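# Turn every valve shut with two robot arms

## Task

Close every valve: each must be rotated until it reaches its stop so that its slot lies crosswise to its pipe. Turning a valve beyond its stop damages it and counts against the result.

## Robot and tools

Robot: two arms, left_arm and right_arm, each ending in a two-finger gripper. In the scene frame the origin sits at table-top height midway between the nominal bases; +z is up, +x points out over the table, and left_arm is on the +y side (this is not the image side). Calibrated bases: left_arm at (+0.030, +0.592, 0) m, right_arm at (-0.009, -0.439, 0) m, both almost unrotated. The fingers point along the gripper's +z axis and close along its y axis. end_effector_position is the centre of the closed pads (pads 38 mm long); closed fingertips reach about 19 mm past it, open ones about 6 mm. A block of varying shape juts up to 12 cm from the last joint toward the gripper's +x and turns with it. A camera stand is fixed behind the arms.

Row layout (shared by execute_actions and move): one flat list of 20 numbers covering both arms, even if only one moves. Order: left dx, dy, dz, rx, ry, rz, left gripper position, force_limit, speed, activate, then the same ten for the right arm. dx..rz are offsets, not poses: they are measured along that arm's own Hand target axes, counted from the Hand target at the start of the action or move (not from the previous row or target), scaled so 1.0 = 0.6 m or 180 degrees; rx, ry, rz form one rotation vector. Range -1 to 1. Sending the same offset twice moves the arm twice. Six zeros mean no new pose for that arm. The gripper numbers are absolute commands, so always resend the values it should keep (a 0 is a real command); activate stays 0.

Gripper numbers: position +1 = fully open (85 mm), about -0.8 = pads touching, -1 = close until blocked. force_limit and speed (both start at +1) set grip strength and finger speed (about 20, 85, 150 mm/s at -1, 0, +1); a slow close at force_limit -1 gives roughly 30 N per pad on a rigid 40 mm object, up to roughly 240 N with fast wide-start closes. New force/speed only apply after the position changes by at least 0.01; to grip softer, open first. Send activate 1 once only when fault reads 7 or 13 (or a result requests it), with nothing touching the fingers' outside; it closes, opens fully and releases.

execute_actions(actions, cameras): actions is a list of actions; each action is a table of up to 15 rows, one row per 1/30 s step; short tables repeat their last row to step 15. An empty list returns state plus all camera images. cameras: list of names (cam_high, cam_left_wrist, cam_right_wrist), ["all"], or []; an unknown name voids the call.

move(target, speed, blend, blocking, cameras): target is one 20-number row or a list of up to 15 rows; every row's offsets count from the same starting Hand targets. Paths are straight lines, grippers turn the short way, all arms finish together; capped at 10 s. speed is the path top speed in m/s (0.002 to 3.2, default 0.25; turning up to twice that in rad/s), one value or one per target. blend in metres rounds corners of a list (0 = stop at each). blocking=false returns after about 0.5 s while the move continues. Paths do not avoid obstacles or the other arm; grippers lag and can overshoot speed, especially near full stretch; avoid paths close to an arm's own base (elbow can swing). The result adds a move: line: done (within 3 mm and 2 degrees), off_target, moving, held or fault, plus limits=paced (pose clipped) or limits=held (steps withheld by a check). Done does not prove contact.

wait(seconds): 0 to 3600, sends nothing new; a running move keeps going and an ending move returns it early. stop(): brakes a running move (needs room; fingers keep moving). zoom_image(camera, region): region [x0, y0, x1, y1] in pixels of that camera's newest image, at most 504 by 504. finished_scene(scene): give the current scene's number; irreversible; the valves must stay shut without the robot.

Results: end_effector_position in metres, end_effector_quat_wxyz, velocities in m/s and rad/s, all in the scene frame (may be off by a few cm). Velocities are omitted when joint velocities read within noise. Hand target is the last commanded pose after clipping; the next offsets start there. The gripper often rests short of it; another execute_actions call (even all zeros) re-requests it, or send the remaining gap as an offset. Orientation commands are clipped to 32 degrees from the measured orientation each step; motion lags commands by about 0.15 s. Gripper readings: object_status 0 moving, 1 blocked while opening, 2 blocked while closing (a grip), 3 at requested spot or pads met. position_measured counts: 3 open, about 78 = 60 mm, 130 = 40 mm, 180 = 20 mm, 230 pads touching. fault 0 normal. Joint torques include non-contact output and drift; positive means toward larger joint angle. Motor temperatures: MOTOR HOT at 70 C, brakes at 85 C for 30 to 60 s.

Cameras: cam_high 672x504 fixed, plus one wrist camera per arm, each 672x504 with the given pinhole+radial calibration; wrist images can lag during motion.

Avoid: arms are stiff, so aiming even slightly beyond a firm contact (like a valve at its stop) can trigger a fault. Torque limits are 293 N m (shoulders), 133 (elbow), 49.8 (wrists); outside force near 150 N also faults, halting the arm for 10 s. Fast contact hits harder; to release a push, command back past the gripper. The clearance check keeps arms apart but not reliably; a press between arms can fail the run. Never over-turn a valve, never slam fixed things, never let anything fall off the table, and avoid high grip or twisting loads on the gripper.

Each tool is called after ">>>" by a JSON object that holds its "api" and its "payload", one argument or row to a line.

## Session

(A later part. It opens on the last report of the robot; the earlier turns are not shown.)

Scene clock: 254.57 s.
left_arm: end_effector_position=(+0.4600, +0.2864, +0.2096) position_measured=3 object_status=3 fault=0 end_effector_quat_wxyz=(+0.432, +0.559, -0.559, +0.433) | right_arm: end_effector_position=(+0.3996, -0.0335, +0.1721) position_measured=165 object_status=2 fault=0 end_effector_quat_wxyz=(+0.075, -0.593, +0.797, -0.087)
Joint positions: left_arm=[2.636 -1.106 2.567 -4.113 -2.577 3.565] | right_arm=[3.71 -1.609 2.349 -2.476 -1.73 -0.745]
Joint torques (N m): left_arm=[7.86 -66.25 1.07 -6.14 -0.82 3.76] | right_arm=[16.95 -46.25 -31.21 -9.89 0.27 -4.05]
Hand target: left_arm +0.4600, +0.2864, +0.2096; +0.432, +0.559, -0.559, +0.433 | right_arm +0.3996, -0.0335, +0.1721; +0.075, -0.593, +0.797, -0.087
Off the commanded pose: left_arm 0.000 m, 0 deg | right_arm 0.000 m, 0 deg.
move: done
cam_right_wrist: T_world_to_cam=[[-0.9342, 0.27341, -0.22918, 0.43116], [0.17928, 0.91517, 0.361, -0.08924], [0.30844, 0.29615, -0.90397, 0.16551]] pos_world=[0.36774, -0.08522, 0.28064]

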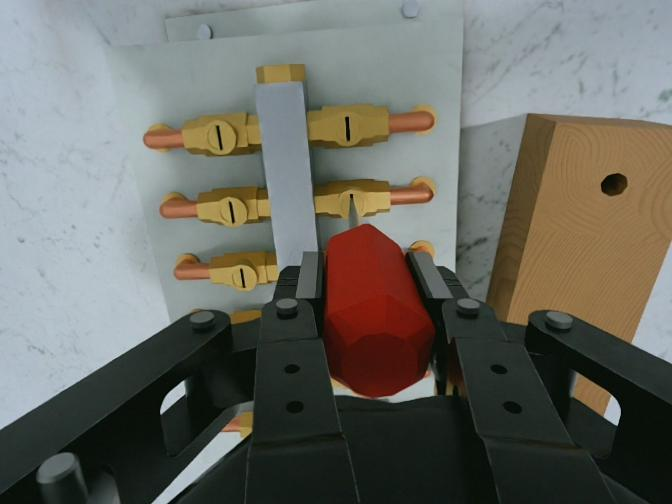

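>>> {"api": "move", "payload": {
  "target": [
    [0,0,0,0,0,0,1,1,1,0,0,0,0,0,0,0.03,-0.97,0.6,-1,0],
    [0,0,0,0,0,0,1,1,1,0,0,0,-0.05,0,0,0.03,-0.97,0.6,-1,0],
    [0,0,0,0,0,0,1,1,1,0,-0.05,-0.06,-0.2,0,0,0.022,-0.97,0.6,-1,0]
  ],
  "speed": [0.1,0.2,0.35],
  "blend": [0,0.02,0],
  "cameras": ["cam_left_wrist","cam_right_wrist"]
}}

>>> {"api": "zoom_image", "payload": {
  "camera": "cam_left_wrist",
  "region": [230, 160, 430, 310]
}}

Scene clock: 256.73 s.
left_arm: end_effector_position=(+0.4600, +0.2864, +0.2096) position_measured=3 object_status=3 fault=0 end_effector_quat_wxyz=(+0.432, +0.559, -0.559, +0.433) | right_arm: end_effector_position=(+0.4150, -0.0089, +0.2974) position_measured=165 object_status=2 fault=0 end_effector_quat_wxyz=(+0.078, -0.566, +0.817, -0.084)
Joint positions: left_arm=[2.636 -1.106 2.567 -4.113 -2.577 3.565] | right_arm=[3.734 -1.706 2.167 -2.194 -1.733 -0.652]
Joint torques (N m): left_arm=[7.7 -65.54 1.73 -6.82 -0.39 3.43] | right_arm=[10.35 -49.23 -57.46 -0.85 -2.46 -2.97]
Hand target: left_arm +0.4600, +0.2864, +0.2096; +0.432, +0.559, -0.559, +0.433 | right_arm +0.4151, -0.0089, +0.2976; +0.078, -0.566, +0.817, -0.084
Off the commanded pose: left_arm 0.000 m, 0 deg | right_arm 0.000 m, 0 deg.
move: done; blend cut to 0.015 m at target 2
cam_left_wrist: T_world_to_cam=[[-0.99984, -0.01735, 0.00365, 0.47523], [-0.01296, 0.57485, -0.81815, 0.02855], [0.0121, -0.81807, -0.57499, 0.47621]] pos_world=[0.46976, 0.38141, 0.29544]
cam_right_wrist: T_world_to_cam=[[-0.91286, 0.33889, -0.22771, 0.45888], [0.23872, 0.89547, 0.3757, -0.18896], [0.33122, 0.28861, -0.89833, 0.25559]] pos_world=[0.37934, -0.06007, 0.40509]

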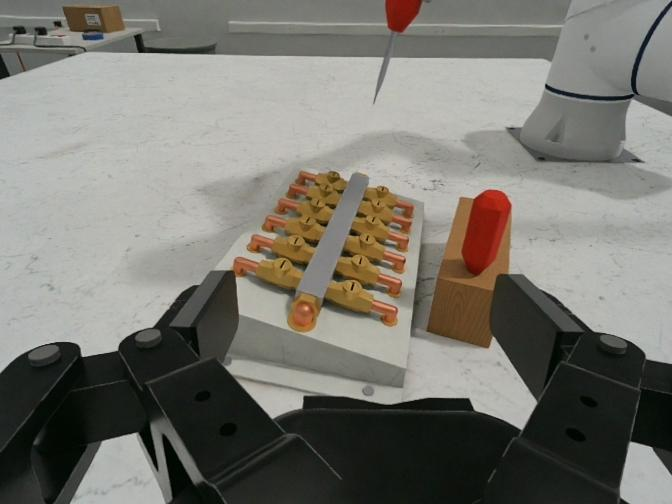

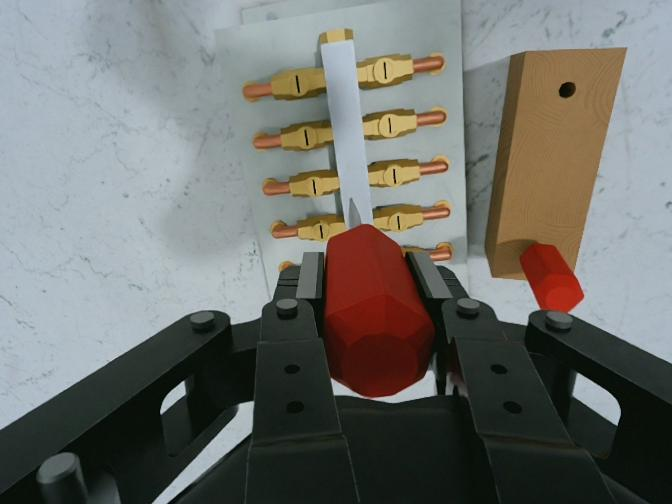

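Scaled by 2.520 from the camera's image (finer frame: 960x720).

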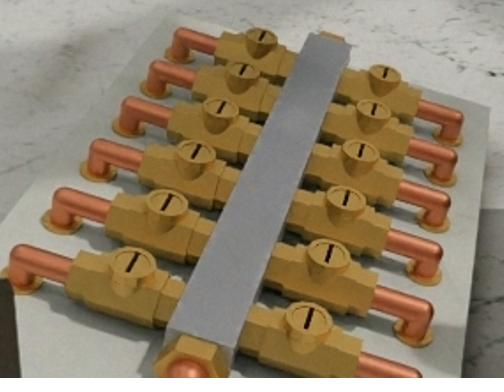

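>>> {"api": "zoom_image", "payload": {
  "camera": "cam_right_wrist",
  "region": [240, 40, 460, 260]
}}

>>> {"api": "zoom_image", "payload": {
  "camera": "cam_left_wrist",
  "region": [340, 180, 400, 240]
}}

>>> {"api": "zoom_image", "payload": {
  "camera": "cam_left_wrist",
  "region": [325, 230, 385, 300]
}}

>>> {"api": "zoom_image", "payload": {
  "camera": "cam_left_wrist",
  "region": [265, 165, 345, 275]
}}

Scaled by 2.291 from the camera's image (finer frame: 960x720).

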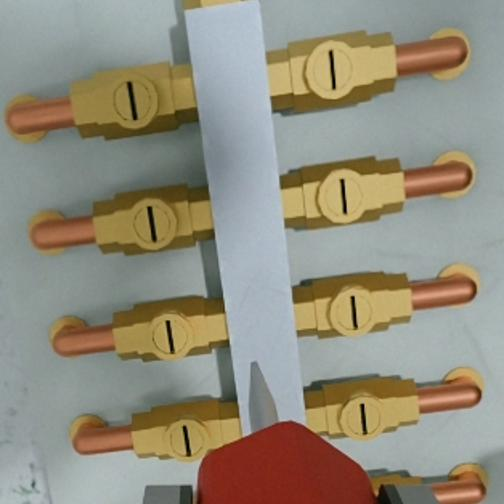

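Scaled by 8.400 from the camera's image (finer frame: 960x720).

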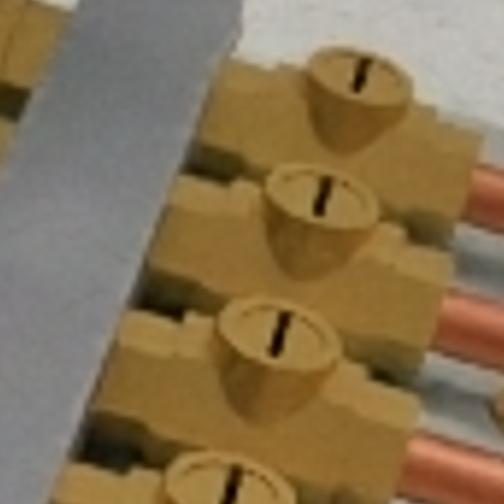

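Scaled by 7.200 from the camera's image (finer frame: 960x720).

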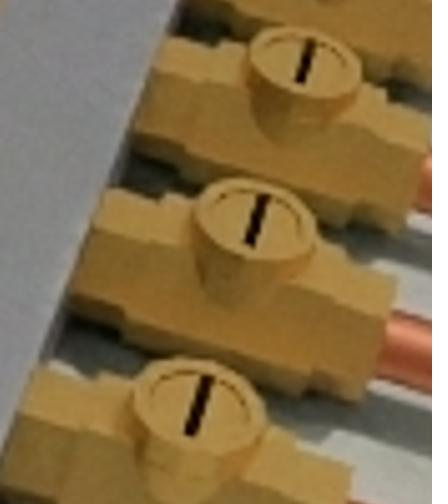

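Scaled by 4.582 from the camera's image (finer frame: 960x720).

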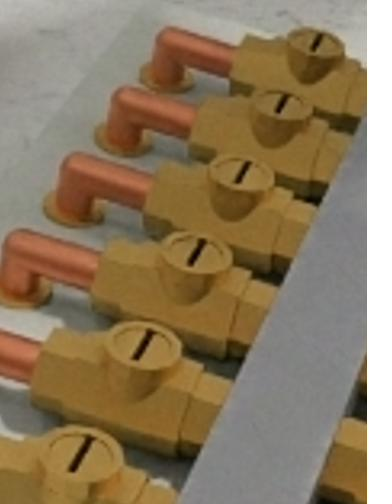

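>>> {"api": "move", "payload": {
  "target": [
    [0,0,0,0,0,0,1,1,1,0,0.089,0.171,0.0432,-0.0493,0.0645,0.4933,-0.97,0.6,-1,0],
    [0,0,0,0,0,0,1,1,1,0,0.0922,0.1937,0.1405,-0.0493,0.0645,0.4933,-0.97,0.6,-1,0]
  ],
  "speed": [0.35,0.2],
  "blend": [0.01,0],
  "cameras": ["cam_left_wrist","cam_right_wrist","cam_high"]
}}

>>> {"api": "zoom_image", "payload": {
  "camera": "cam_right_wrist",
  "region": [300, 150, 400, 250]
}}

Scene clock: 261.30 s.
left_arm: end_effector_position=(+0.4600, +0.2864, +0.2096) position_measured=3 object_status=3 fault=0 end_effector_quat_wxyz=(+0.432, +0.559, -0.559, +0.433) | right_arm: end_effector_position=(+0.3087, -0.0247, +0.1877) position_measured=165 object_status=2 fault=0 end_effector_quat_wxyz=(+0.000, +0.172, +0.985, +0.000)
Joint positions: left_arm=[2.636 -1.106 2.567 -4.113 -2.577 3.565] | right_arm=[3.732 -1.715 2.344 -2.2 -1.57 0.916]
Joint torques (N m): left_arm=[13.35 -64.56 1.13 -6.05 -0.8 3.68] | right_arm=[10.59 -18.79 -38.33 -11.23 2.66 0.66]
Hand target: left_arm +0.4600, +0.2864, +0.2096; +0.432, +0.559, -0.559, +0.433 | right_arm +0.3087, -0.0247, +0.1876; +0.000, +0.172, +0.985, +0.000
Off the commanded pose: left_arm 0.000 m, 0 deg | right_arm 0.000 m, 0 deg.
move: done
cam_left_wrist: T_world_to_cam=[[-0.99984, -0.01735, 0.00365, 0.47523], [-0.01296, 0.57485, -0.81815, 0.02855], [0.0121, -0.81807, -0.57499, 0.47621]] pos_world=[0.46976, 0.38141, 0.29544]
cam_right_wrist: T_world_to_cam=[[0.33185, 0.94333, -0.00215, -0.06953], [0.88154, -0.3093, 0.35667, -0.33288], [0.33579, -0.12025, -0.93423, 0.19201]] pos_world=[0.25205, -0.01428, 0.29796]

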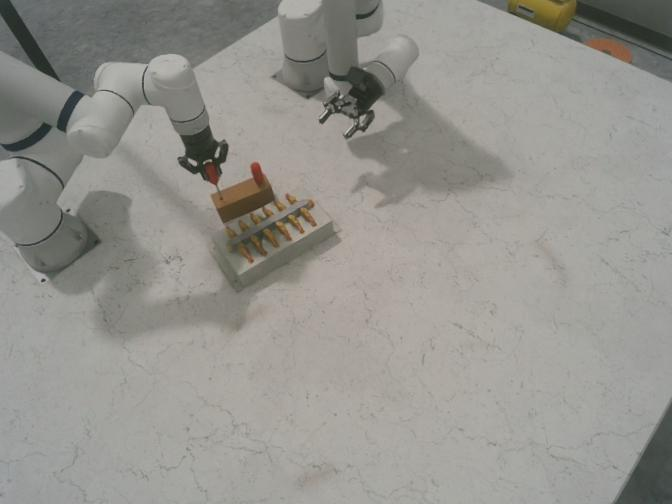

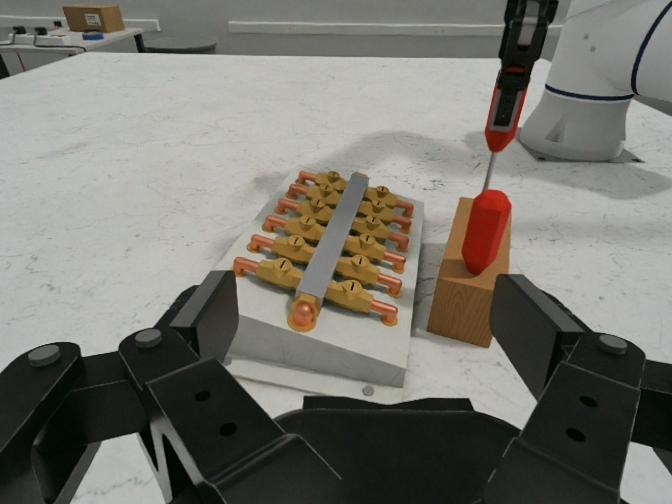

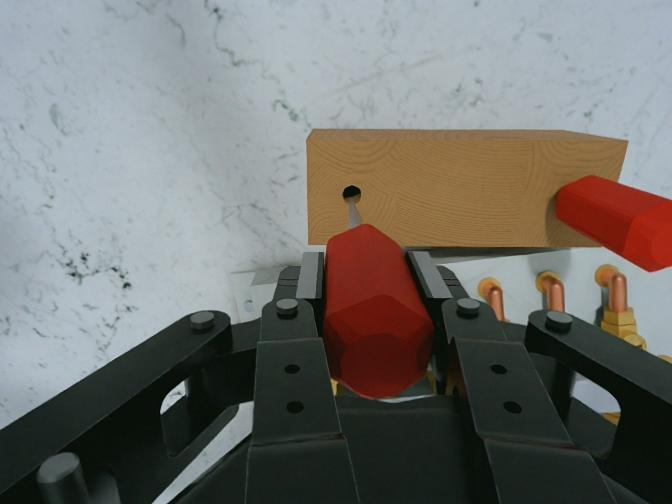

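Scaled by 5.040 from the camera's image (finer frame: 960x720).

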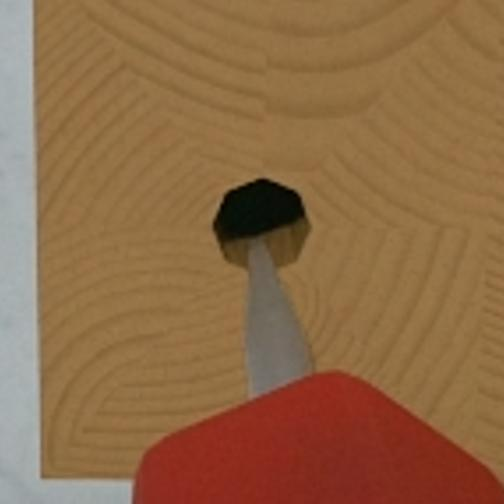

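>>> {"api": "move", "payload": {
  "target": [0,0,0,0,0,0,1,1,1,0,0.003,0.0006,0.0167,0,0,0,-0.97,0.6,-1,0],
  "speed": 0.06,
  "cameras": ["cam_left_wrist","cam_right_wrist"]
}}

>>> {"api": "zoom_image", "payload": {
  "camera": "cam_right_wrist",
  "region": [330, 175, 370, 215]
}}

>>> {"api": "zoom_image", "payload": {
  "camera": "cam_left_wrist",
  "region": [455, 170, 515, 230]
}}

Scene clock: 262.30 s.
left_arm: end_effector_position=(+0.4600, +0.2864, +0.2096) position_measured=3 object_status=3 fault=0 end_effector_quat_wxyz=(+0.432, +0.559, -0.559, +0.433) | right_arm: end_effector_position=(+0.3074, -0.0236, +0.1780) position_measured=165 object_status=2 fault=0 end_effector_quat_wxyz=(+0.000, +0.172, +0.985, +0.000)
Joint positions: left_arm=[2.636 -1.106 2.567 -4.113 -2.577 3.565] | right_arm=[3.735 -1.702 2.355 -2.225 -1.57 0.92]
Joint torques (N m): left_arm=[12.15 -65.52 2.59 -6.21 -0.43 3.21] | right_arm=[13.99 34.41 18.15 0.22 2.09 0.95]
Hand target: left_arm +0.4600, +0.2864, +0.2096; +0.432, +0.559, -0.559, +0.433 | right_arm +0.3071, -0.0237, +0.1776; +0.000, +0.172, +0.985, +0.000
Off the commanded pose: left_arm 0.000 m, 0 deg | right_arm 0.001 m, 0 deg.
move: done
cam_left_wrist: T_world_to_cam=[[-0.99984, -0.01735, 0.00365, 0.47523], [-0.01296, 0.57485, -0.81815, 0.02855], [0.0121, -0.81807, -0.57499, 0.47621]] pos_world=[0.46976, 0.38141, 0.29544]
cam_right_wrist: T_world_to_cam=[[0.33188, 0.94332, -0.00152, -0.07022], [0.8813, -0.30948, 0.35712, -0.32795], [0.33641, -0.11986, -0.93406, 0.18335]] pos_world=[0.25065, -0.01328, 0.28827]

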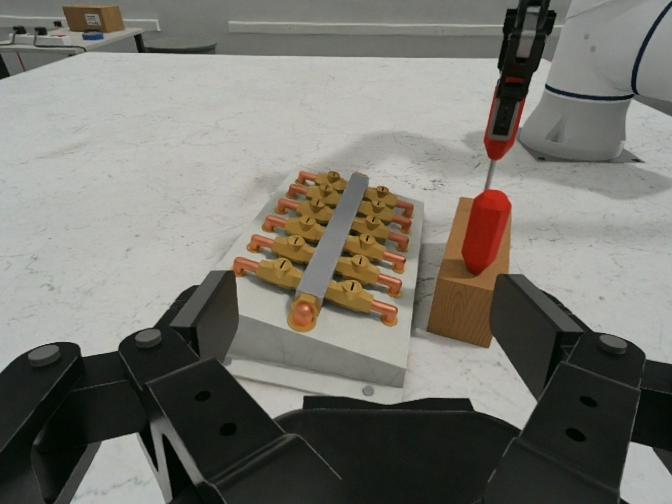

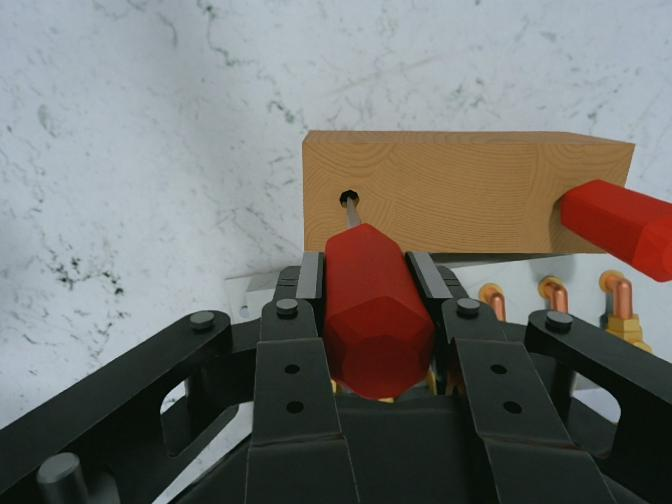

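Scaled by 12.600 from the camera's image (finer frame: 960x720).

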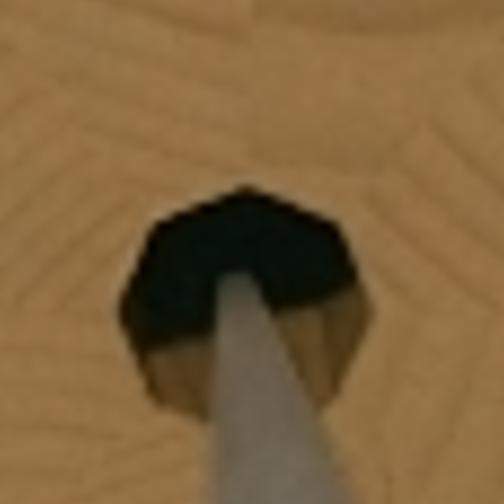

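Scaled by 8.400 from the camera's image (finer frame: 960x720).

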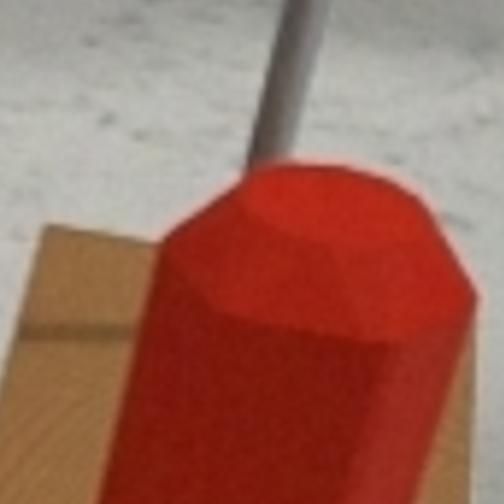

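>>> {"api": "move", "payload": {
  "target": [0,0,0,0,0,0,1,1,1,0,0,0,-0.006,0,0,0,-0.97,0.6,-1,0],
  "speed": 0.06,
  "cameras": ["cam_right_wrist"]
}}

>>> {"api": "zoom_image", "payload": {
  "camera": "cam_right_wrist",
  "region": [330, 175, 370, 215]
}}

Scene clock: 262.93 s.
left_arm: end_effector_position=(+0.4600, +0.2864, +0.2096) position_measured=3 object_status=3 fault=0 end_effector_quat_wxyz=(+0.432, +0.559, -0.559, +0.433) | right_arm: end_effector_position=(+0.3071, -0.0237, +0.1810) position_measured=165 object_status=2 fault=0 end_effector_quat_wxyz=(+0.000, +0.172, +0.985, +0.000)
Joint positions: left_arm=[2.636 -1.106 2.567 -4.113 -2.577 3.565] | right_arm=[3.735 -1.706 2.352 -2.216 -1.57 0.92]
Joint torques (N m): left_arm=[10.38 -64.27 1.18 -6.61 -0.97 3.61] | right_arm=[7.07 -42.06 -53.52 -1.01 1.16 0.72]
Hand target: left_arm +0.4600, +0.2864, +0.2096; +0.432, +0.559, -0.559, +0.433 | right_arm +0.3071, -0.0237, +0.1812; +0.000, +0.172, +0.985, +0.000
Off the commanded pose: left_arm 0.000 m, 0 deg | right_arm 0.000 m, 0 deg.
move: done
cam_right_wrist: T_world_to_cam=[[0.33186, 0.94333, -0.00228, -0.06983], [0.88157, -0.30927, 0.35662, -0.3288], [0.3357, -0.12036, -0.93425, 0.18643]] pos_world=[0.25045, -0.01338, 0.29126]

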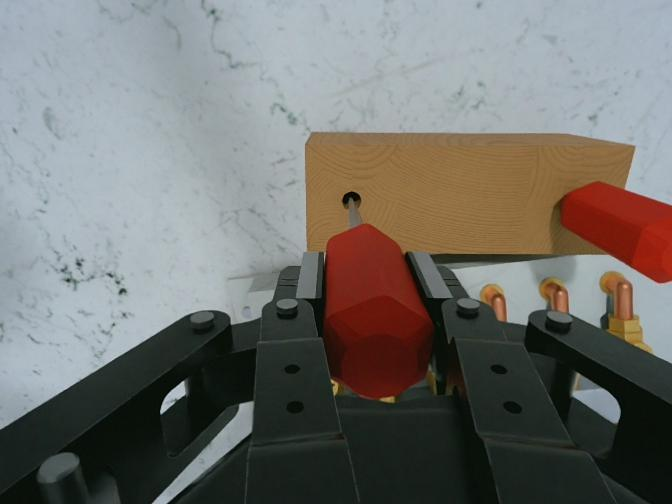

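Scaled by 12.600 from the camera's image (finer frame: 960x720).

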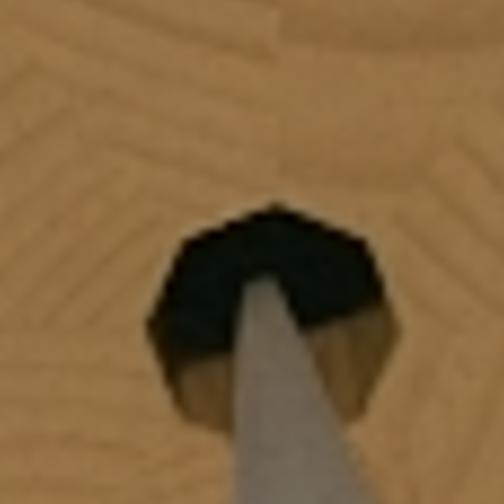

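>>> {"api": "move", "payload": {
  "target": [
    [0,0,0,0,0,0,1,1,1,0,0.0029,0,0,0,0,0,-0.97,0.6,-1,0],
    [0,0,0,0,0,0,1,1,1,0,0.0029,0,0.0035,0,0,0,-0.97,0.6,-1,0]
  ],
  "speed": [0.05,0.02]
}}

>>> {"api": "move", "payload": {
  "target": [0,0,0,0,0,0,1,1,1,0,0,0,0.0013,0,0,0,-0.97,0.6,-1,0],
  "speed": 0.015,
  "cameras": ["cam_right_wrist","cam_left_wrist"]
}}

>>> {"api": "zoom_image", "payload": {
  "camera": "cam_right_wrist",
  "region": [330, 175, 370, 215]
}}

Scene clock: 264.13 s.
left_arm: end_effector_position=(+0.4600, +0.2864, +0.2096) position_measured=3 object_status=3 fault=0 end_effector_quat_wxyz=(+0.432, +0.559, -0.559, +0.433) | right_arm: end_effector_position=(+0.3055, -0.0231, +0.1792) position_measured=165 object_status=2 fault=0 end_effector_quat_wxyz=(+0.000, +0.172, +0.985, +0.000)
Joint positions: left_arm=[2.636 -1.106 2.567 -4.113 -2.577 3.565] | right_arm=[3.738 -1.705 2.355 -2.22 -1.57 0.923]
Joint torques (N m): left_arm=[8.81 -63.43 2.72 -6.31 -0.64 3.31] | right_arm=[10.42 -19.55 -36.96 -11.25 -0.55 1.13]
Hand target: left_arm +0.4600, +0.2864, +0.2096; +0.432, +0.559, -0.559, +0.433 | right_arm +0.3055, -0.0231, +0.1791; +0.000, +0.172, +0.985, +0.000
Off the commanded pose: left_arm 0.000 m, 0 deg | right_arm 0.000 m, 0 deg.
move: done

Scene clock: 264.63 s.
left_arm: end_effector_position=(+0.4600, +0.2864, +0.2096) position_measured=3 object_status=3 fault=0 end_effector_quat_wxyz=(+0.432, +0.559, -0.559, +0.433) | right_arm: end_effector_position=(+0.3055, -0.0231, +0.1783) position_measured=165 object_status=2 fault=0 end_effector_quat_wxyz=(+0.000, +0.172, +0.985, +0.000)
Joint positions: left_arm=[2.636 -1.106 2.567 -4.113 -2.577 3.565] | right_arm=[3.738 -1.703 2.356 -2.223 -1.57 0.923]
Joint torques (N m): left_arm=[10.26 -62.49 0.37 -6.59 -1.07 3.32] | right_arm=[9.24 -19.28 -36.7 -11.53 -1.1 0.62]
Hand target: left_arm +0.4600, +0.2864, +0.2096; +0.432, +0.559, -0.559, +0.433 | right_arm +0.3055, -0.0231, +0.1783; +0.000, +0.172, +0.985, +0.000
Off the commanded pose: left_arm 0.000 m, 0 deg | right_arm 0.000 m, 0 deg.
move: done
cam_left_wrist: T_world_to_cam=[[-0.99984, -0.01735, 0.00365, 0.47523], [-0.01296, 0.57485, -0.81815, 0.02855], [0.0121, -0.81807, -0.57499, 0.47621]] pos_world=[0.46976, 0.38141, 0.29544]
cam_right_wrist: T_world_to_cam=[[0.33185, 0.94333, -0.00215, -0.0699], [0.88154, -0.3093, 0.35667, -0.32624], [0.33579, -0.12025, -0.93423, 0.18449]] pos_world=[0.24885, -0.01278, 0.28857]
Images, in order (width x height): cam_left_wrist 672x504, cam_right_wrist 672x504.

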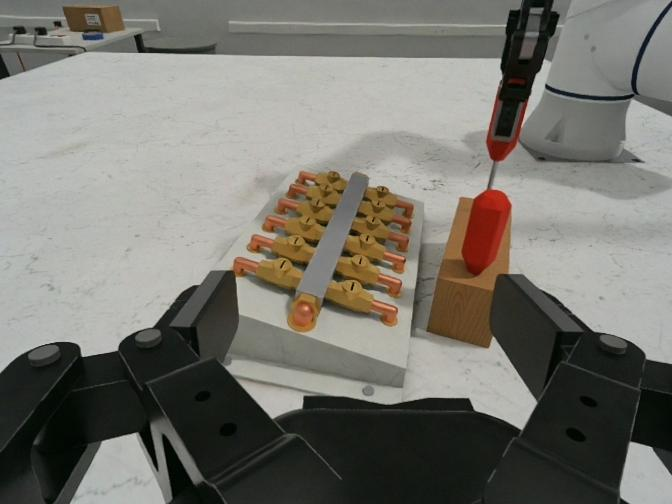

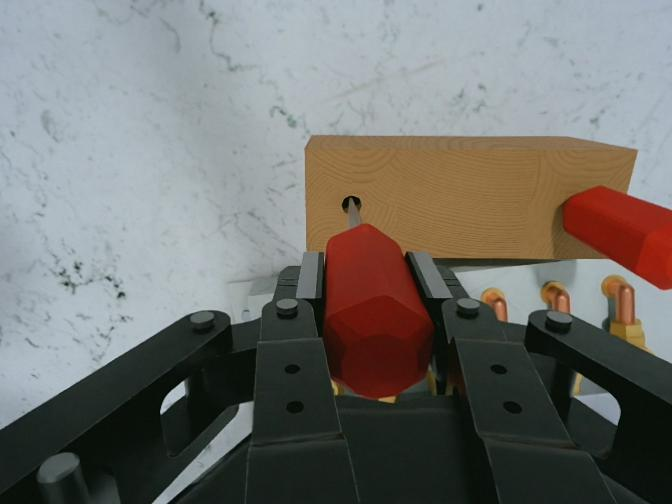

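Scaled by 12.600 from the camera's image (finer frame: 960x720).

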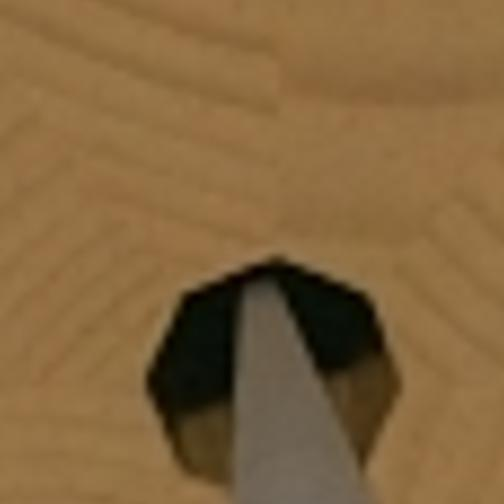

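>>> {"api": "move", "payload": {
  "target": [0,0,0,0,0,0,1,1,1,0,0,0,0.0015,0,0,0,-0.97,0.6,-1,0],
  "speed": 0.015
}}

>>> {"api": "move", "payload": {
  "target": [0,0,0,0,0,0,1,1,1,0,0,0,0.002,0,0,0,-0.97,0.6,-1,0],
  "speed": 0.015,
  "cameras": ["cam_right_wrist"]
}}

>>> {"api": "zoom_image", "payload": {
  "camera": "cam_right_wrist",
  "region": [330, 175, 370, 215]
}}

Scene clock: 265.37 s.
left_arm: end_effector_position=(+0.4600, +0.2864, +0.2096) position_measured=3 object_status=3 fault=0 end_effector_quat_wxyz=(+0.432, +0.559, -0.559, +0.433) | right_arm: end_effector_position=(+0.3055, -0.0231, +0.1774) position_measured=165 object_status=2 fault=0 end_effector_quat_wxyz=(+0.000, +0.172, +0.985, +0.000)
Joint positions: left_arm=[2.636 -1.106 2.567 -4.113 -2.577 3.565] | right_arm=[3.738 -1.702 2.357 -2.225 -1.57 0.923]
Joint torques (N m): left_arm=[8.29 -67.71 2.09 -6.65 -0.18 3.46] | right_arm=[10.76 -16.73 -36.7 -11.02 -1.01 0.59]
Hand target: left_arm +0.4600, +0.2864, +0.2096; +0.432, +0.559, -0.559, +0.433 | right_arm +0.3055, -0.0231, +0.1774; +0.000, +0.172, +0.985, +0.000
Off the commanded pose: left_arm 0.000 m, 0 deg | right_arm 0.000 m, 0 deg.
move: done

Scene clock: 265.87 s.
left_arm: end_effector_position=(+0.4600, +0.2864, +0.2096) position_measured=3 object_status=3 fault=0 end_effector_quat_wxyz=(+0.432, +0.559, -0.559, +0.433) | right_arm: end_effector_position=(+0.3055, -0.0231, +0.1762) position_measured=165 object_status=2 fault=0 end_effector_quat_wxyz=(+0.000, +0.172, +0.985, +0.000)
Joint positions: left_arm=[2.636 -1.106 2.567 -4.113 -2.577 3.565] | right_arm=[3.738 -1.7 2.358 -2.228 -1.57 0.923]
Joint torques (N m): left_arm=[8.58 -65.08 1.41 -6.31 -0.8 3.48] | right_arm=[9.19 -17.77 -36.54 -11.41 -1.31 0.87]
Hand target: left_arm +0.4600, +0.2864, +0.2096; +0.432, +0.559, -0.559, +0.433 | right_arm +0.3055, -0.0231, +0.1762; +0.000, +0.172, +0.985, +0.000
Off the commanded pose: left_arm 0.000 m, 0 deg | right_arm 0.000 m, 0 deg.
move: done
cam_right_wrist: T_world_to_cam=[[0.33185, 0.94333, -0.00215, -0.06991], [0.88154, -0.3093, 0.35667, -0.32549], [0.33579, -0.12025, -0.93423, 0.18253]] pos_world=[0.24885, -0.01278, 0.28647]

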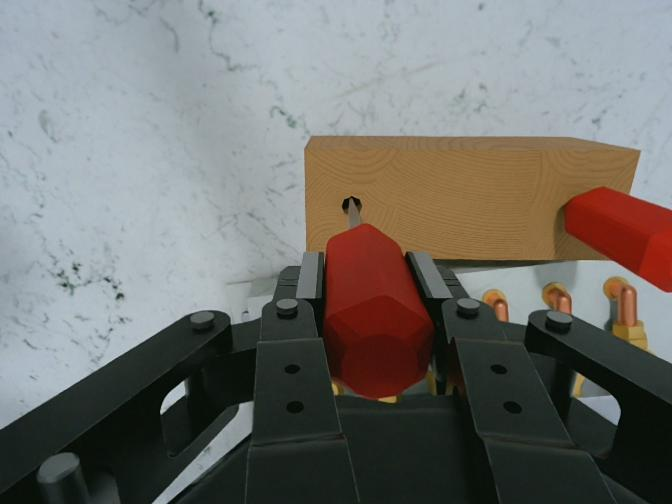

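Scaled by 12.600 from the camera's image (finer frame: 960x720).

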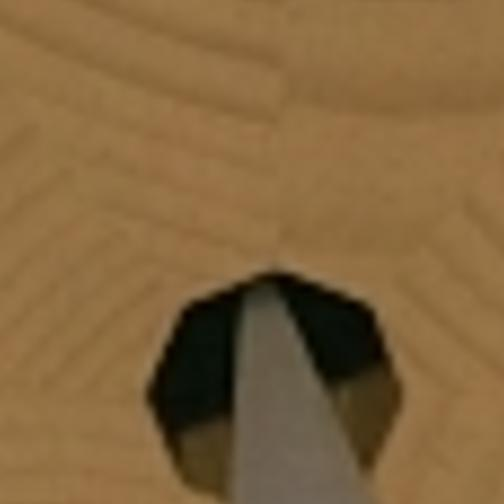

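>>> {"api": "move", "payload": {
  "target": [0,0,0,0,0,0,1,1,1,0,0,0,0.0083,0,0,0,-0.97,0.6,-1,0],
  "speed": 0.03
}}

>>> {"api": "move", "payload": {
  "target": [0,0,0,0,0,0,1,1,1,0,0,0,0.025,0,0,0,-0.97,0.6,-1,0],
  "speed": 0.05,
  "cameras": ["cam_right_wrist"]
}}

Scene clock: 266.57 s.
left_arm: end_effector_position=(+0.4600, +0.2864, +0.2096) position_measured=3 object_status=3 fault=0 end_effector_quat_wxyz=(+0.432, +0.559, -0.559, +0.433) | right_arm: end_effector_position=(+0.3055, -0.0231, +0.1713) position_measured=165 object_status=2 fault=0 end_effector_quat_wxyz=(+0.000, +0.172, +0.985, +0.000)
Joint positions: left_arm=[2.636 -1.106 2.567 -4.113 -2.577 3.565] | right_arm=[3.738 -1.694 2.363 -2.24 -1.57 0.923]
Joint torques (N m): left_arm=[7.88 -66.32 3.12 -6.33 -0.61 3.57] | right_arm=[9.36 -19.37 -35.97 -11.35 -0.93 0.66]
Hand target: left_arm +0.4600, +0.2864, +0.2096; +0.432, +0.559, -0.559, +0.433 | right_arm +0.3055, -0.0231, +0.1712; +0.000, +0.172, +0.985, +0.000
Off the commanded pose: left_arm 0.000 m, 0 deg | right_arm 0.000 m, 0 deg.
move: done

Scene clock: 267.33 s.
left_arm: end_effector_position=(+0.4600, +0.2864, +0.2096) position_measured=3 object_status=3 fault=0 end_effector_quat_wxyz=(+0.432, +0.559, -0.559, +0.433) | right_arm: end_effector_position=(+0.3055, -0.0231, +0.1563) position_measured=165 object_status=2 fault=0 end_effector_quat_wxyz=(+0.000, +0.172, +0.985, +0.000)
Joint positions: left_arm=[2.636 -1.106 2.567 -4.113 -2.577 3.565] | right_arm=[3.738 -1.671 2.378 -2.277 -1.57 0.923]
Joint torques (N m): left_arm=[6.35 -61.47 1.07 -6.73 -0.97 3.27] | right_arm=[10 -19.51 -35.56 -11.59 -0.75 0.69]
Hand target: left_arm +0.4600, +0.2864, +0.2096; +0.432, +0.559, -0.559, +0.433 | right_arm +0.3055, -0.0231, +0.1562; +0.000, +0.172, +0.985, +0.000
Off the commanded pose: left_arm 0.000 m, 0 deg | right_arm 0.000 m, 0 deg.
move: done
cam_right_wrist: T_world_to_cam=[[0.33185, 0.94333, -0.00215, -0.06995], [0.88154, -0.3093, 0.35667, -0.3184], [0.33579, -0.12025, -0.93423, 0.16393]] pos_world=[0.24885, -0.01278, 0.26656]

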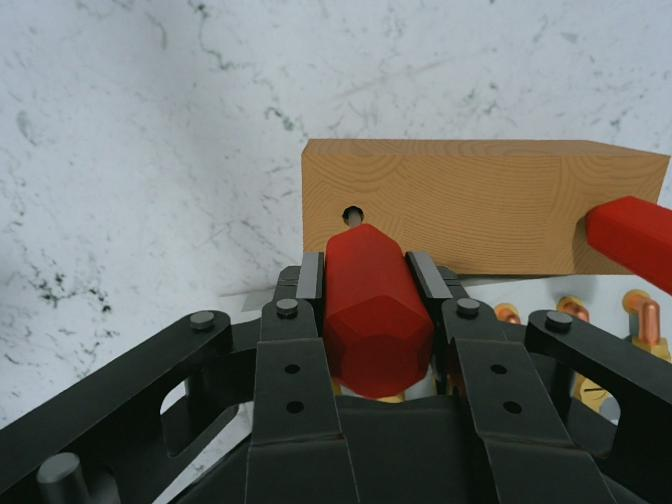

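>>> {"api": "move", "payload": {
  "target": [0,0,0,0,0,0,1,1,1,0,0,0,0.042,0,0,0,-0.97,0.6,-1,0],
  "speed": 0.06
}}

>>> {"api": "move", "payload": {
  "target": [0,0,0,0,0,0,1,1,1,0,0,0,0.01,0,0,0,-0.97,0.6,-1,0],
  "speed": 0.03,
  "cameras": ["cam_right_wrist"]
}}

Scene clock: 268.37 s.
left_arm: end_effector_position=(+0.4600, +0.2864, +0.2096) position_measured=3 object_status=3 fault=0 end_effector_quat_wxyz=(+0.432, +0.559, -0.559, +0.433) | right_arm: end_effector_position=(+0.3055, -0.0231, +0.1311) position_measured=165 object_status=2 fault=0 end_effector_quat_wxyz=(+0.000, +0.172, +0.985, +0.000)
Joint positions: left_arm=[2.636 -1.106 2.567 -4.113 -2.577 3.565] | right_arm=[3.738 -1.631 2.402 -2.342 -1.57 0.923]
Joint torques (N m): left_arm=[10.94 -65.15 1.62 -6.36 -1.23 3.18] | right_arm=[8.06 -19.87 -33.41 -10.75 -0.13 0.41]
Hand target: left_arm +0.4600, +0.2864, +0.2096; +0.432, +0.559, -0.559, +0.433 | right_arm +0.3055, -0.0231, +0.1310; +0.000, +0.172, +0.985, +0.000
Off the commanded pose: left_arm 0.000 m, 0 deg | right_arm 0.000 m, 0 deg.
move: done

Scene clock: 268.97 s.
left_arm: end_effector_position=(+0.4600, +0.2864, +0.2096) position_measured=3 object_status=3 fault=0 end_effector_quat_wxyz=(+0.432, +0.559, -0.559, +0.433) | right_arm: end_effector_position=(+0.3055, -0.0231, +0.1251) position_measured=165 object_status=2 fault=0 end_effector_quat_wxyz=(+0.000, +0.172, +0.985, +0.000)
Joint positions: left_arm=[2.636 -1.106 2.567 -4.113 -2.577 3.565] | right_arm=[3.738 -1.621 2.408 -2.357 -1.57 0.923]
Joint torques (N m): left_arm=[9.34 -63.11 2.35 -6.63 -0.44 3.3] | right_arm=[10.66 -24.93 -31.87 -11.41 -0.03 0.72]
Hand target: left_arm +0.4600, +0.2864, +0.2096; +0.432, +0.559, -0.559, +0.433 | right_arm +0.3054, -0.0231, +0.1250; +0.000, +0.172, +0.985, +0.000
Off the commanded pose: left_arm 0.000 m, 0 deg | right_arm 0.000 m, 0 deg.
move: done
cam_right_wrist: T_world_to_cam=[[0.33185, 0.94333, -0.00215, -0.06999], [0.88154, -0.3093, 0.35667, -0.30718], [0.33579, -0.12025, -0.93423, 0.13482]] pos_world=[0.24875, -0.01278, 0.23536]

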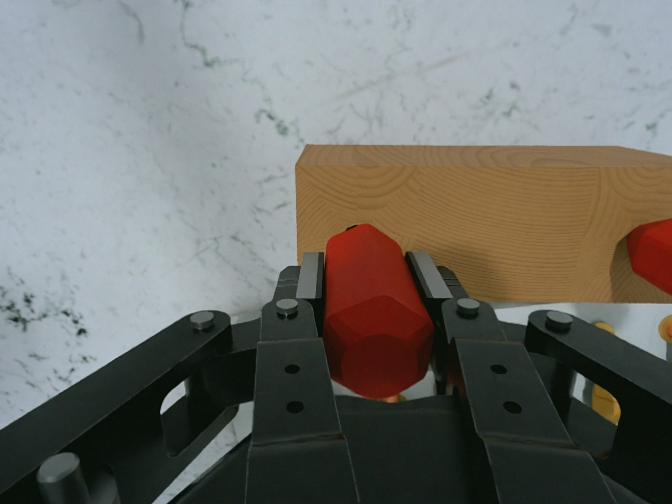

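>>> {"api": "move", "payload": {
  "target": [0,0,0,0,0,0,1,1,1,0,0,0,0.0035,0,0,0,-0.97,0.6,-1,0],
  "speed": 0.02
}}

>>> {"api": "move", "payload": {
  "target": [0,0,0,0,0,0,1,1,1,0,0,0,0.002,0,0,0,-0.97,0.6,-1,0],
  "speed": 0.015
}}

>>> {"api": "move", "payload": {
  "target": [0,0,0,0,0,0,1,1,1,0,0,0,0.002,0,0,0,-0.97,0.6,-1,0],
  "speed": 0.015
}}

Scene clock: 269.60 s.
left_arm: end_effector_position=(+0.4600, +0.2864, +0.2096) position_measured=3 object_status=3 fault=0 end_effector_quat_wxyz=(+0.432, +0.559, -0.559, +0.433) | right_arm: end_effector_position=(+0.3054, -0.0231, +0.1230) position_measured=165 object_status=2 fault=0 end_effector_quat_wxyz=(+0.000, +0.172, +0.985, +0.000)
Joint positions: left_arm=[2.636 -1.106 2.567 -4.113 -2.577 3.565] | right_arm=[3.738 -1.617 2.41 -2.363 -1.57 0.923]
Joint torques (N m): left_arm=[10.23 -66.07 2.22 -6.47 -0.82 3.75] | right_arm=[10.34 -20.53 -32.05 -11.37 -0.24 0.7]
Hand target: left_arm +0.4600, +0.2864, +0.2096; +0.432, +0.559, -0.559, +0.433 | right_arm +0.3054, -0.0231, +0.1229; +0.000, +0.172, +0.985, +0.000
Off the commanded pose: left_arm 0.000 m, 0 deg | right_arm 0.000 m, 0 deg.
move: done

Scene clock: 270.10 s.
left_arm: end_effector_position=(+0.4600, +0.2864, +0.2096) position_measured=3 object_status=3 fault=0 end_effector_quat_wxyz=(+0.432, +0.559, -0.559, +0.433) | right_arm: end_effector_position=(+0.3054, -0.0231, +0.1217) position_measured=165 object_status=2 fault=0 end_effector_quat_wxyz=(+0.000, +0.172, +0.985, +0.000)
Joint positions: left_arm=[2.636 -1.106 2.567 -4.113 -2.577 3.565] | right_arm=[3.738 -1.615 2.411 -2.366 -1.57 0.923]
Joint torques (N m): left_arm=[9.87 -64.33 0.57 -6.63 -0.87 3.58] | right_arm=[9.36 -20.71 -32.3 -11.17 -0.32 0.77]
Hand target: left_arm +0.4600, +0.2864, +0.2096; +0.432, +0.559, -0.559, +0.433 | right_arm +0.3054, -0.0231, +0.1217; +0.000, +0.172, +0.985, +0.000
Off the commanded pose: left_arm 0.000 m, 0 deg | right_arm 0.000 m, 0 deg.
move: done

Scene clock: 270.60 s.
left_arm: end_effector_position=(+0.4600, +0.2864, +0.2096) position_measured=3 object_status=3 fault=0 end_effector_quat_wxyz=(+0.432, +0.559, -0.559, +0.433) | right_arm: end_effector_position=(+0.3054, -0.0231, +0.1205) position_measured=165 object_status=2 fault=0 end_effector_quat_wxyz=(+0.000, +0.172, +0.985, +0.000)
Joint positions: left_arm=[2.636 -1.106 2.567 -4.113 -2.577 3.565] | right_arm=[3.738 -1.613 2.412 -2.369 -1.57 0.923]
Joint torques (N m): left_arm=[6.04 -64.58 2.24 -6.4 -0.81 3.62] | right_arm=[10.26 -23.15 -31.62 -11.36 -0.27 0.61]
Hand target: left_arm +0.4600, +0.2864, +0.2096; +0.432, +0.559, -0.559, +0.433 | right_arm +0.3054, -0.0231, +0.1205; +0.000, +0.172, +0.985, +0.000
Off the commanded pose: left_arm 0.000 m, 0 deg | right_arm 0.000 m, 0 deg.
move: done

>>> {"api": "move", "payload": {
  "target": [0,0,0,0,0,0,1,1,1,0,0,0,0.0015,0,0,0,-0.97,0.6,-1,0],
  "speed": 0.015
}}

>>> {"api": "move", "payload": {
  "target": [0,0,0,0,0,0,1,1,1,0,0,0,0.0015,0,0,0,-0.97,0.6,-1,0],
  "speed": 0.015
}}

Scene clock: 271.20 s.
left_arm: end_effector_position=(+0.4600, +0.2864, +0.2096) position_measured=3 object_status=3 fault=0 end_effector_quat_wxyz=(+0.432, +0.559, -0.559, +0.433) | right_arm: end_effector_position=(+0.3054, -0.0231, +0.1196) position_measured=165 object_status=2 fault=0 end_effector_quat_wxyz=(+0.000, +0.172, +0.985, +0.000)
Joint positions: left_arm=[2.636 -1.106 2.567 -4.113 -2.577 3.565] | right_arm=[3.738 -1.611 2.412 -2.372 -1.57 0.923]
Joint torques (N m): left_arm=[9.23 -66.15 1.02 -6.38 -0.31 3.06] | right_arm=[10.3 -21.3 -31.98 -11.08 -0.19 0.91]
Hand target: left_arm +0.4600, +0.2864, +0.2096; +0.432, +0.559, -0.559, +0.433 | right_arm +0.3054, -0.0231, +0.1196; +0.000, +0.172, +0.985, +0.000
Off the commanded pose: left_arm 0.000 m, 0 deg | right_arm 0.000 m, 0 deg.
move: done

Scene clock: 271.70 s.
left_arm: end_effector_position=(+0.4600, +0.2864, +0.2096) position_measured=3 object_status=3 fault=0 end_effector_quat_wxyz=(+0.432, +0.559, -0.559, +0.433) | right_arm: end_effector_position=(+0.3054, -0.0231, +0.1187) position_measured=165 object_status=2 fault=0 end_effector_quat_wxyz=(+0.000, +0.172, +0.985, +0.000)
Joint positions: left_arm=[2.636 -1.106 2.567 -4.113 -2.577 3.565] | right_arm=[3.738 -1.61 2.413 -2.374 -1.57 0.923]
Joint torques (N m): left_arm=[10.03 -65.84 1.43 -6.79 -0.65 2.93] | right_arm=[11 -21.52 -31.34 -11.34 -0.01 0.77]
Hand target: left_arm +0.4600, +0.2864, +0.2096; +0.432, +0.559, -0.559, +0.433 | right_arm +0.3054, -0.0231, +0.1187; +0.000, +0.172, +0.985, +0.000
Off the commanded pose: left_arm 0.000 m, 0 deg | right_arm 0.000 m, 0 deg.
move: done

>>> {"api": "move", "payload": {
  "target": [0,0,0,0,0,0,1,1,1,0,0,0,0.0015,0,0,0,-0.97,0.6,-1,0],
  "speed": 0.015
}}

>>> {"api": "move", "payload": {
  "target": [0,0,0,0,0,0,1,1,1,0,0,0,0.0015,0,0,0,-0.97,0.6,-1,0],
  "speed": 0.015
}}

>>> {"api": "move", "payload": {
  "target": [0,0,0,0,0,0,1,1,1,0,0,0,0.0015,0,0,0,-0.97,0.6,-1,0],
  "speed": 0.015
}}

Scene clock: 272.37 s.
left_arm: end_effector_position=(+0.4600, +0.2864, +0.2096) position_measured=3 object_status=3 fault=0 end_effector_quat_wxyz=(+0.432, +0.559, -0.559, +0.433) | right_arm: end_effector_position=(+0.3054, -0.0231, +0.1178) position_measured=165 object_status=2 fault=0 end_effector_quat_wxyz=(+0.000, +0.172, +0.985, +0.000)
Joint positions: left_arm=[2.636 -1.106 2.567 -4.113 -2.577 3.565] | right_arm=[3.738 -1.608 2.414 -2.377 -1.57 0.923]
Joint torques (N m): left_arm=[7.11 -63.87 1.25 -6.33 -0.87 3.49] | right_arm=[10.96 -23.14 -31.49 -11.46 -0.35 0.83]
Hand target: left_arm +0.4600, +0.2864, +0.2096; +0.432, +0.559, -0.559, +0.433 | right_arm +0.3054, -0.0231, +0.1178; +0.000, +0.172, +0.985, +0.000
Off the commanded pose: left_arm 0.000 m, 0 deg | right_arm 0.000 m, 0 deg.
move: done

Scene clock: 272.87 s.
left_arm: end_effector_position=(+0.4600, +0.2864, +0.2096) position_measured=3 object_status=3 fault=0 end_effector_quat_wxyz=(+0.432, +0.559, -0.559, +0.433) | right_arm: end_effector_position=(+0.3054, -0.0231, +0.1169) position_measured=165 object_status=2 fault=0 end_effector_quat_wxyz=(+0.000, +0.172, +0.985, +0.000)
Joint positions: left_arm=[2.636 -1.106 2.567 -4.113 -2.577 3.565] | right_arm=[3.738 -1.606 2.415 -2.379 -1.57 0.923]
Joint torques (N m): left_arm=[8.16 -68.45 1.52 -6.09 -0.98 3.09] | right_arm=[10.11 -23.34 -30.53 -11.15 -0.3 1.16]
Hand target: left_arm +0.4600, +0.2864, +0.2096; +0.432, +0.559, -0.559, +0.433 | right_arm +0.3054, -0.0231, +0.1169; +0.000, +0.172, +0.985, +0.000
Off the commanded pose: left_arm 0.000 m, 0 deg | right_arm 0.000 m, 0 deg.
move: done

Scene clock: 273.37 s.
left_arm: end_effector_position=(+0.4600, +0.2864, +0.2096) position_measured=3 object_status=3 fault=0 end_effector_quat_wxyz=(+0.432, +0.559, -0.559, +0.433) | right_arm: end_effector_position=(+0.3054, -0.0231, +0.1160) position_measured=165 object_status=2 fault=0 end_effector_quat_wxyz=(+0.000, +0.172, +0.985, +0.000)
Joint positions: left_arm=[2.636 -1.106 2.567 -4.113 -2.577 3.565] | right_arm=[3.738 -1.605 2.416 -2.381 -1.57 0.923]
Joint torques (N m): left_arm=[6.9 -63.17 1.2 -5.86 -0.64 2.29] | right_arm=[10.8 -21.65 -31.1 -11.26 -0.14 0.83]
Hand target: left_arm +0.4600, +0.2864, +0.2096; +0.432, +0.559, -0.559, +0.433 | right_arm +0.3054, -0.0231, +0.1160; +0.000, +0.172, +0.985, +0.000
Off the commanded pose: left_arm 0.000 m, 0 deg | right_arm 0.000 m, 0 deg.
move: done

>>> {"api": "move", "payload": {
  "target": [0,0,0,0,0,0,1,1,1,0,0,0,0.0015,0,0,0,-0.97,0.6,-1,0],
  "speed": 0.015
}}

>>> {"api": "move", "payload": {
  "target": [0,0,0,0,0,0,1,1,1,0,0,0,0.0015,0,0,0,-0.97,0.6,-1,0],
  "speed": 0.015,
  "cameras": ["cam_left_wrist","cam_right_wrist"]
}}

>>> {"api": "zoom_image", "payload": {
  "camera": "cam_left_wrist",
  "region": [430, 90, 570, 230]
}}

Scene clock: 274.10 s.
left_arm: end_effector_position=(+0.4600, +0.2864, +0.2096) position_measured=3 object_status=3 fault=0 end_effector_quat_wxyz=(+0.432, +0.559, -0.559, +0.433) | right_arm: end_effector_position=(+0.3055, -0.0231, +0.1152) position_measured=165 object_status=2 fault=0 end_effector_quat_wxyz=(+0.000, +0.172, +0.985, +0.000)
Joint positions: left_arm=[2.636 -1.106 2.567 -4.113 -2.577 3.565] | right_arm=[3.738 -1.603 2.416 -2.384 -1.57 0.923]
Joint torques (N m): left_arm=[8.02 -63.97 2.16 -6.35 -0.57 2.77] | right_arm=[10.56 -14.31 -26.93 -11.68 -0.1 0.82]
Hand target: left_arm +0.4600, +0.2864, +0.2096; +0.432, +0.559, -0.559, +0.433 | right_arm +0.3054, -0.0231, +0.1151; +0.000, +0.172, +0.985, +0.000
Off the commanded pose: left_arm 0.000 m, 0 deg | right_arm 0.000 m, 0 deg.
move: done

Scene clock: 274.60 s.
left_arm: end_effector_position=(+0.4600, +0.2864, +0.2096) position_measured=3 object_status=3 fault=0 end_effector_quat_wxyz=(+0.432, +0.559, -0.559, +0.433) | right_arm: end_effector_position=(+0.3055, -0.0231, +0.1143) position_measured=165 object_status=2 fault=0 end_effector_quat_wxyz=(+0.000, +0.172, +0.985, +0.000)
Joint positions: left_arm=[2.636 -1.106 2.567 -4.113 -2.577 3.565] | right_arm=[3.738 -1.602 2.417 -2.386 -1.57 0.923]
Joint torques (N m): left_arm=[7.21 -63.57 0.48 -6.37 -0.16 2.98] | right_arm=[8.6 27.16 -1.29 -10.03 3.94 0.56]
Hand target: left_arm +0.4600, +0.2864, +0.2096; +0.432, +0.559, -0.559, +0.433 | right_arm +0.3054, -0.0231, +0.1142; +0.000, +0.172, +0.985, +0.000
Off the commanded pose: left_arm 0.000 m, 0 deg | right_arm 0.000 m, 0 deg.
move: done
cam_left_wrist: T_world_to_cam=[[-0.99984, -0.01735, 0.00365, 0.47523], [-0.01296, 0.57485, -0.81815, 0.02855], [0.0121, -0.81807, -0.57499, 0.47621]] pos_world=[0.46976, 0.38141, 0.29544]
cam_right_wrist: T_world_to_cam=[[0.33184, 0.94333, -0.00204, -0.07016], [0.88143, -0.30929, 0.35695, -0.30342], [0.33609, -0.12025, -0.93412, 0.12461]] pos_world=[0.24885, -0.01268, 0.22457]

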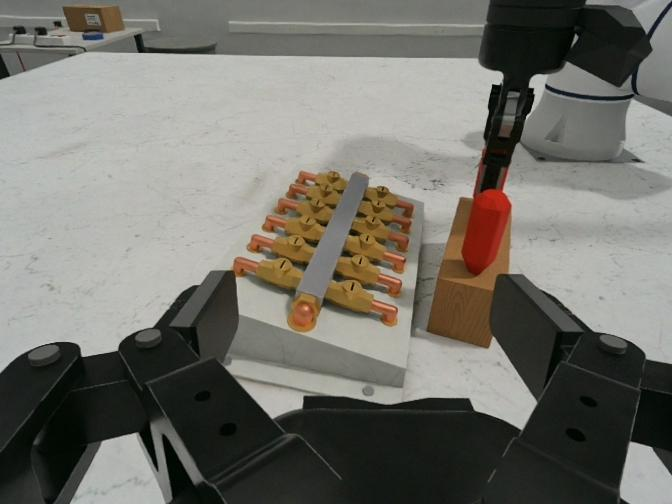

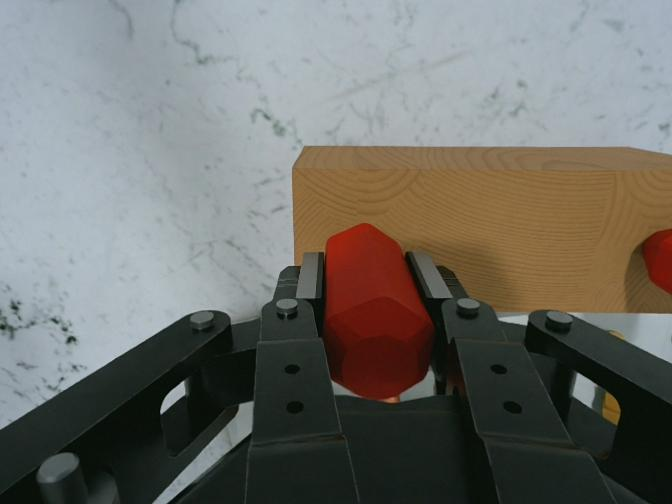

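Scaled by 3.600 from the camera's image (finer frame: 960x720).

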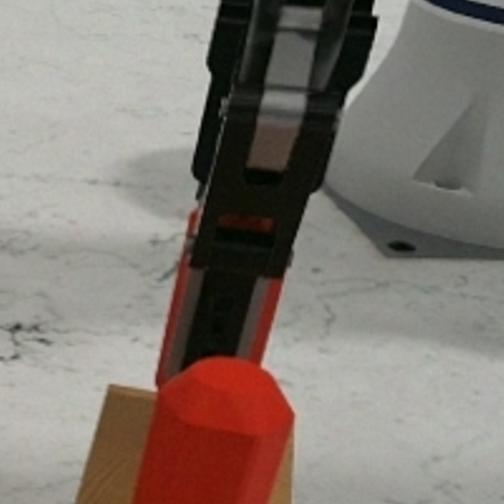

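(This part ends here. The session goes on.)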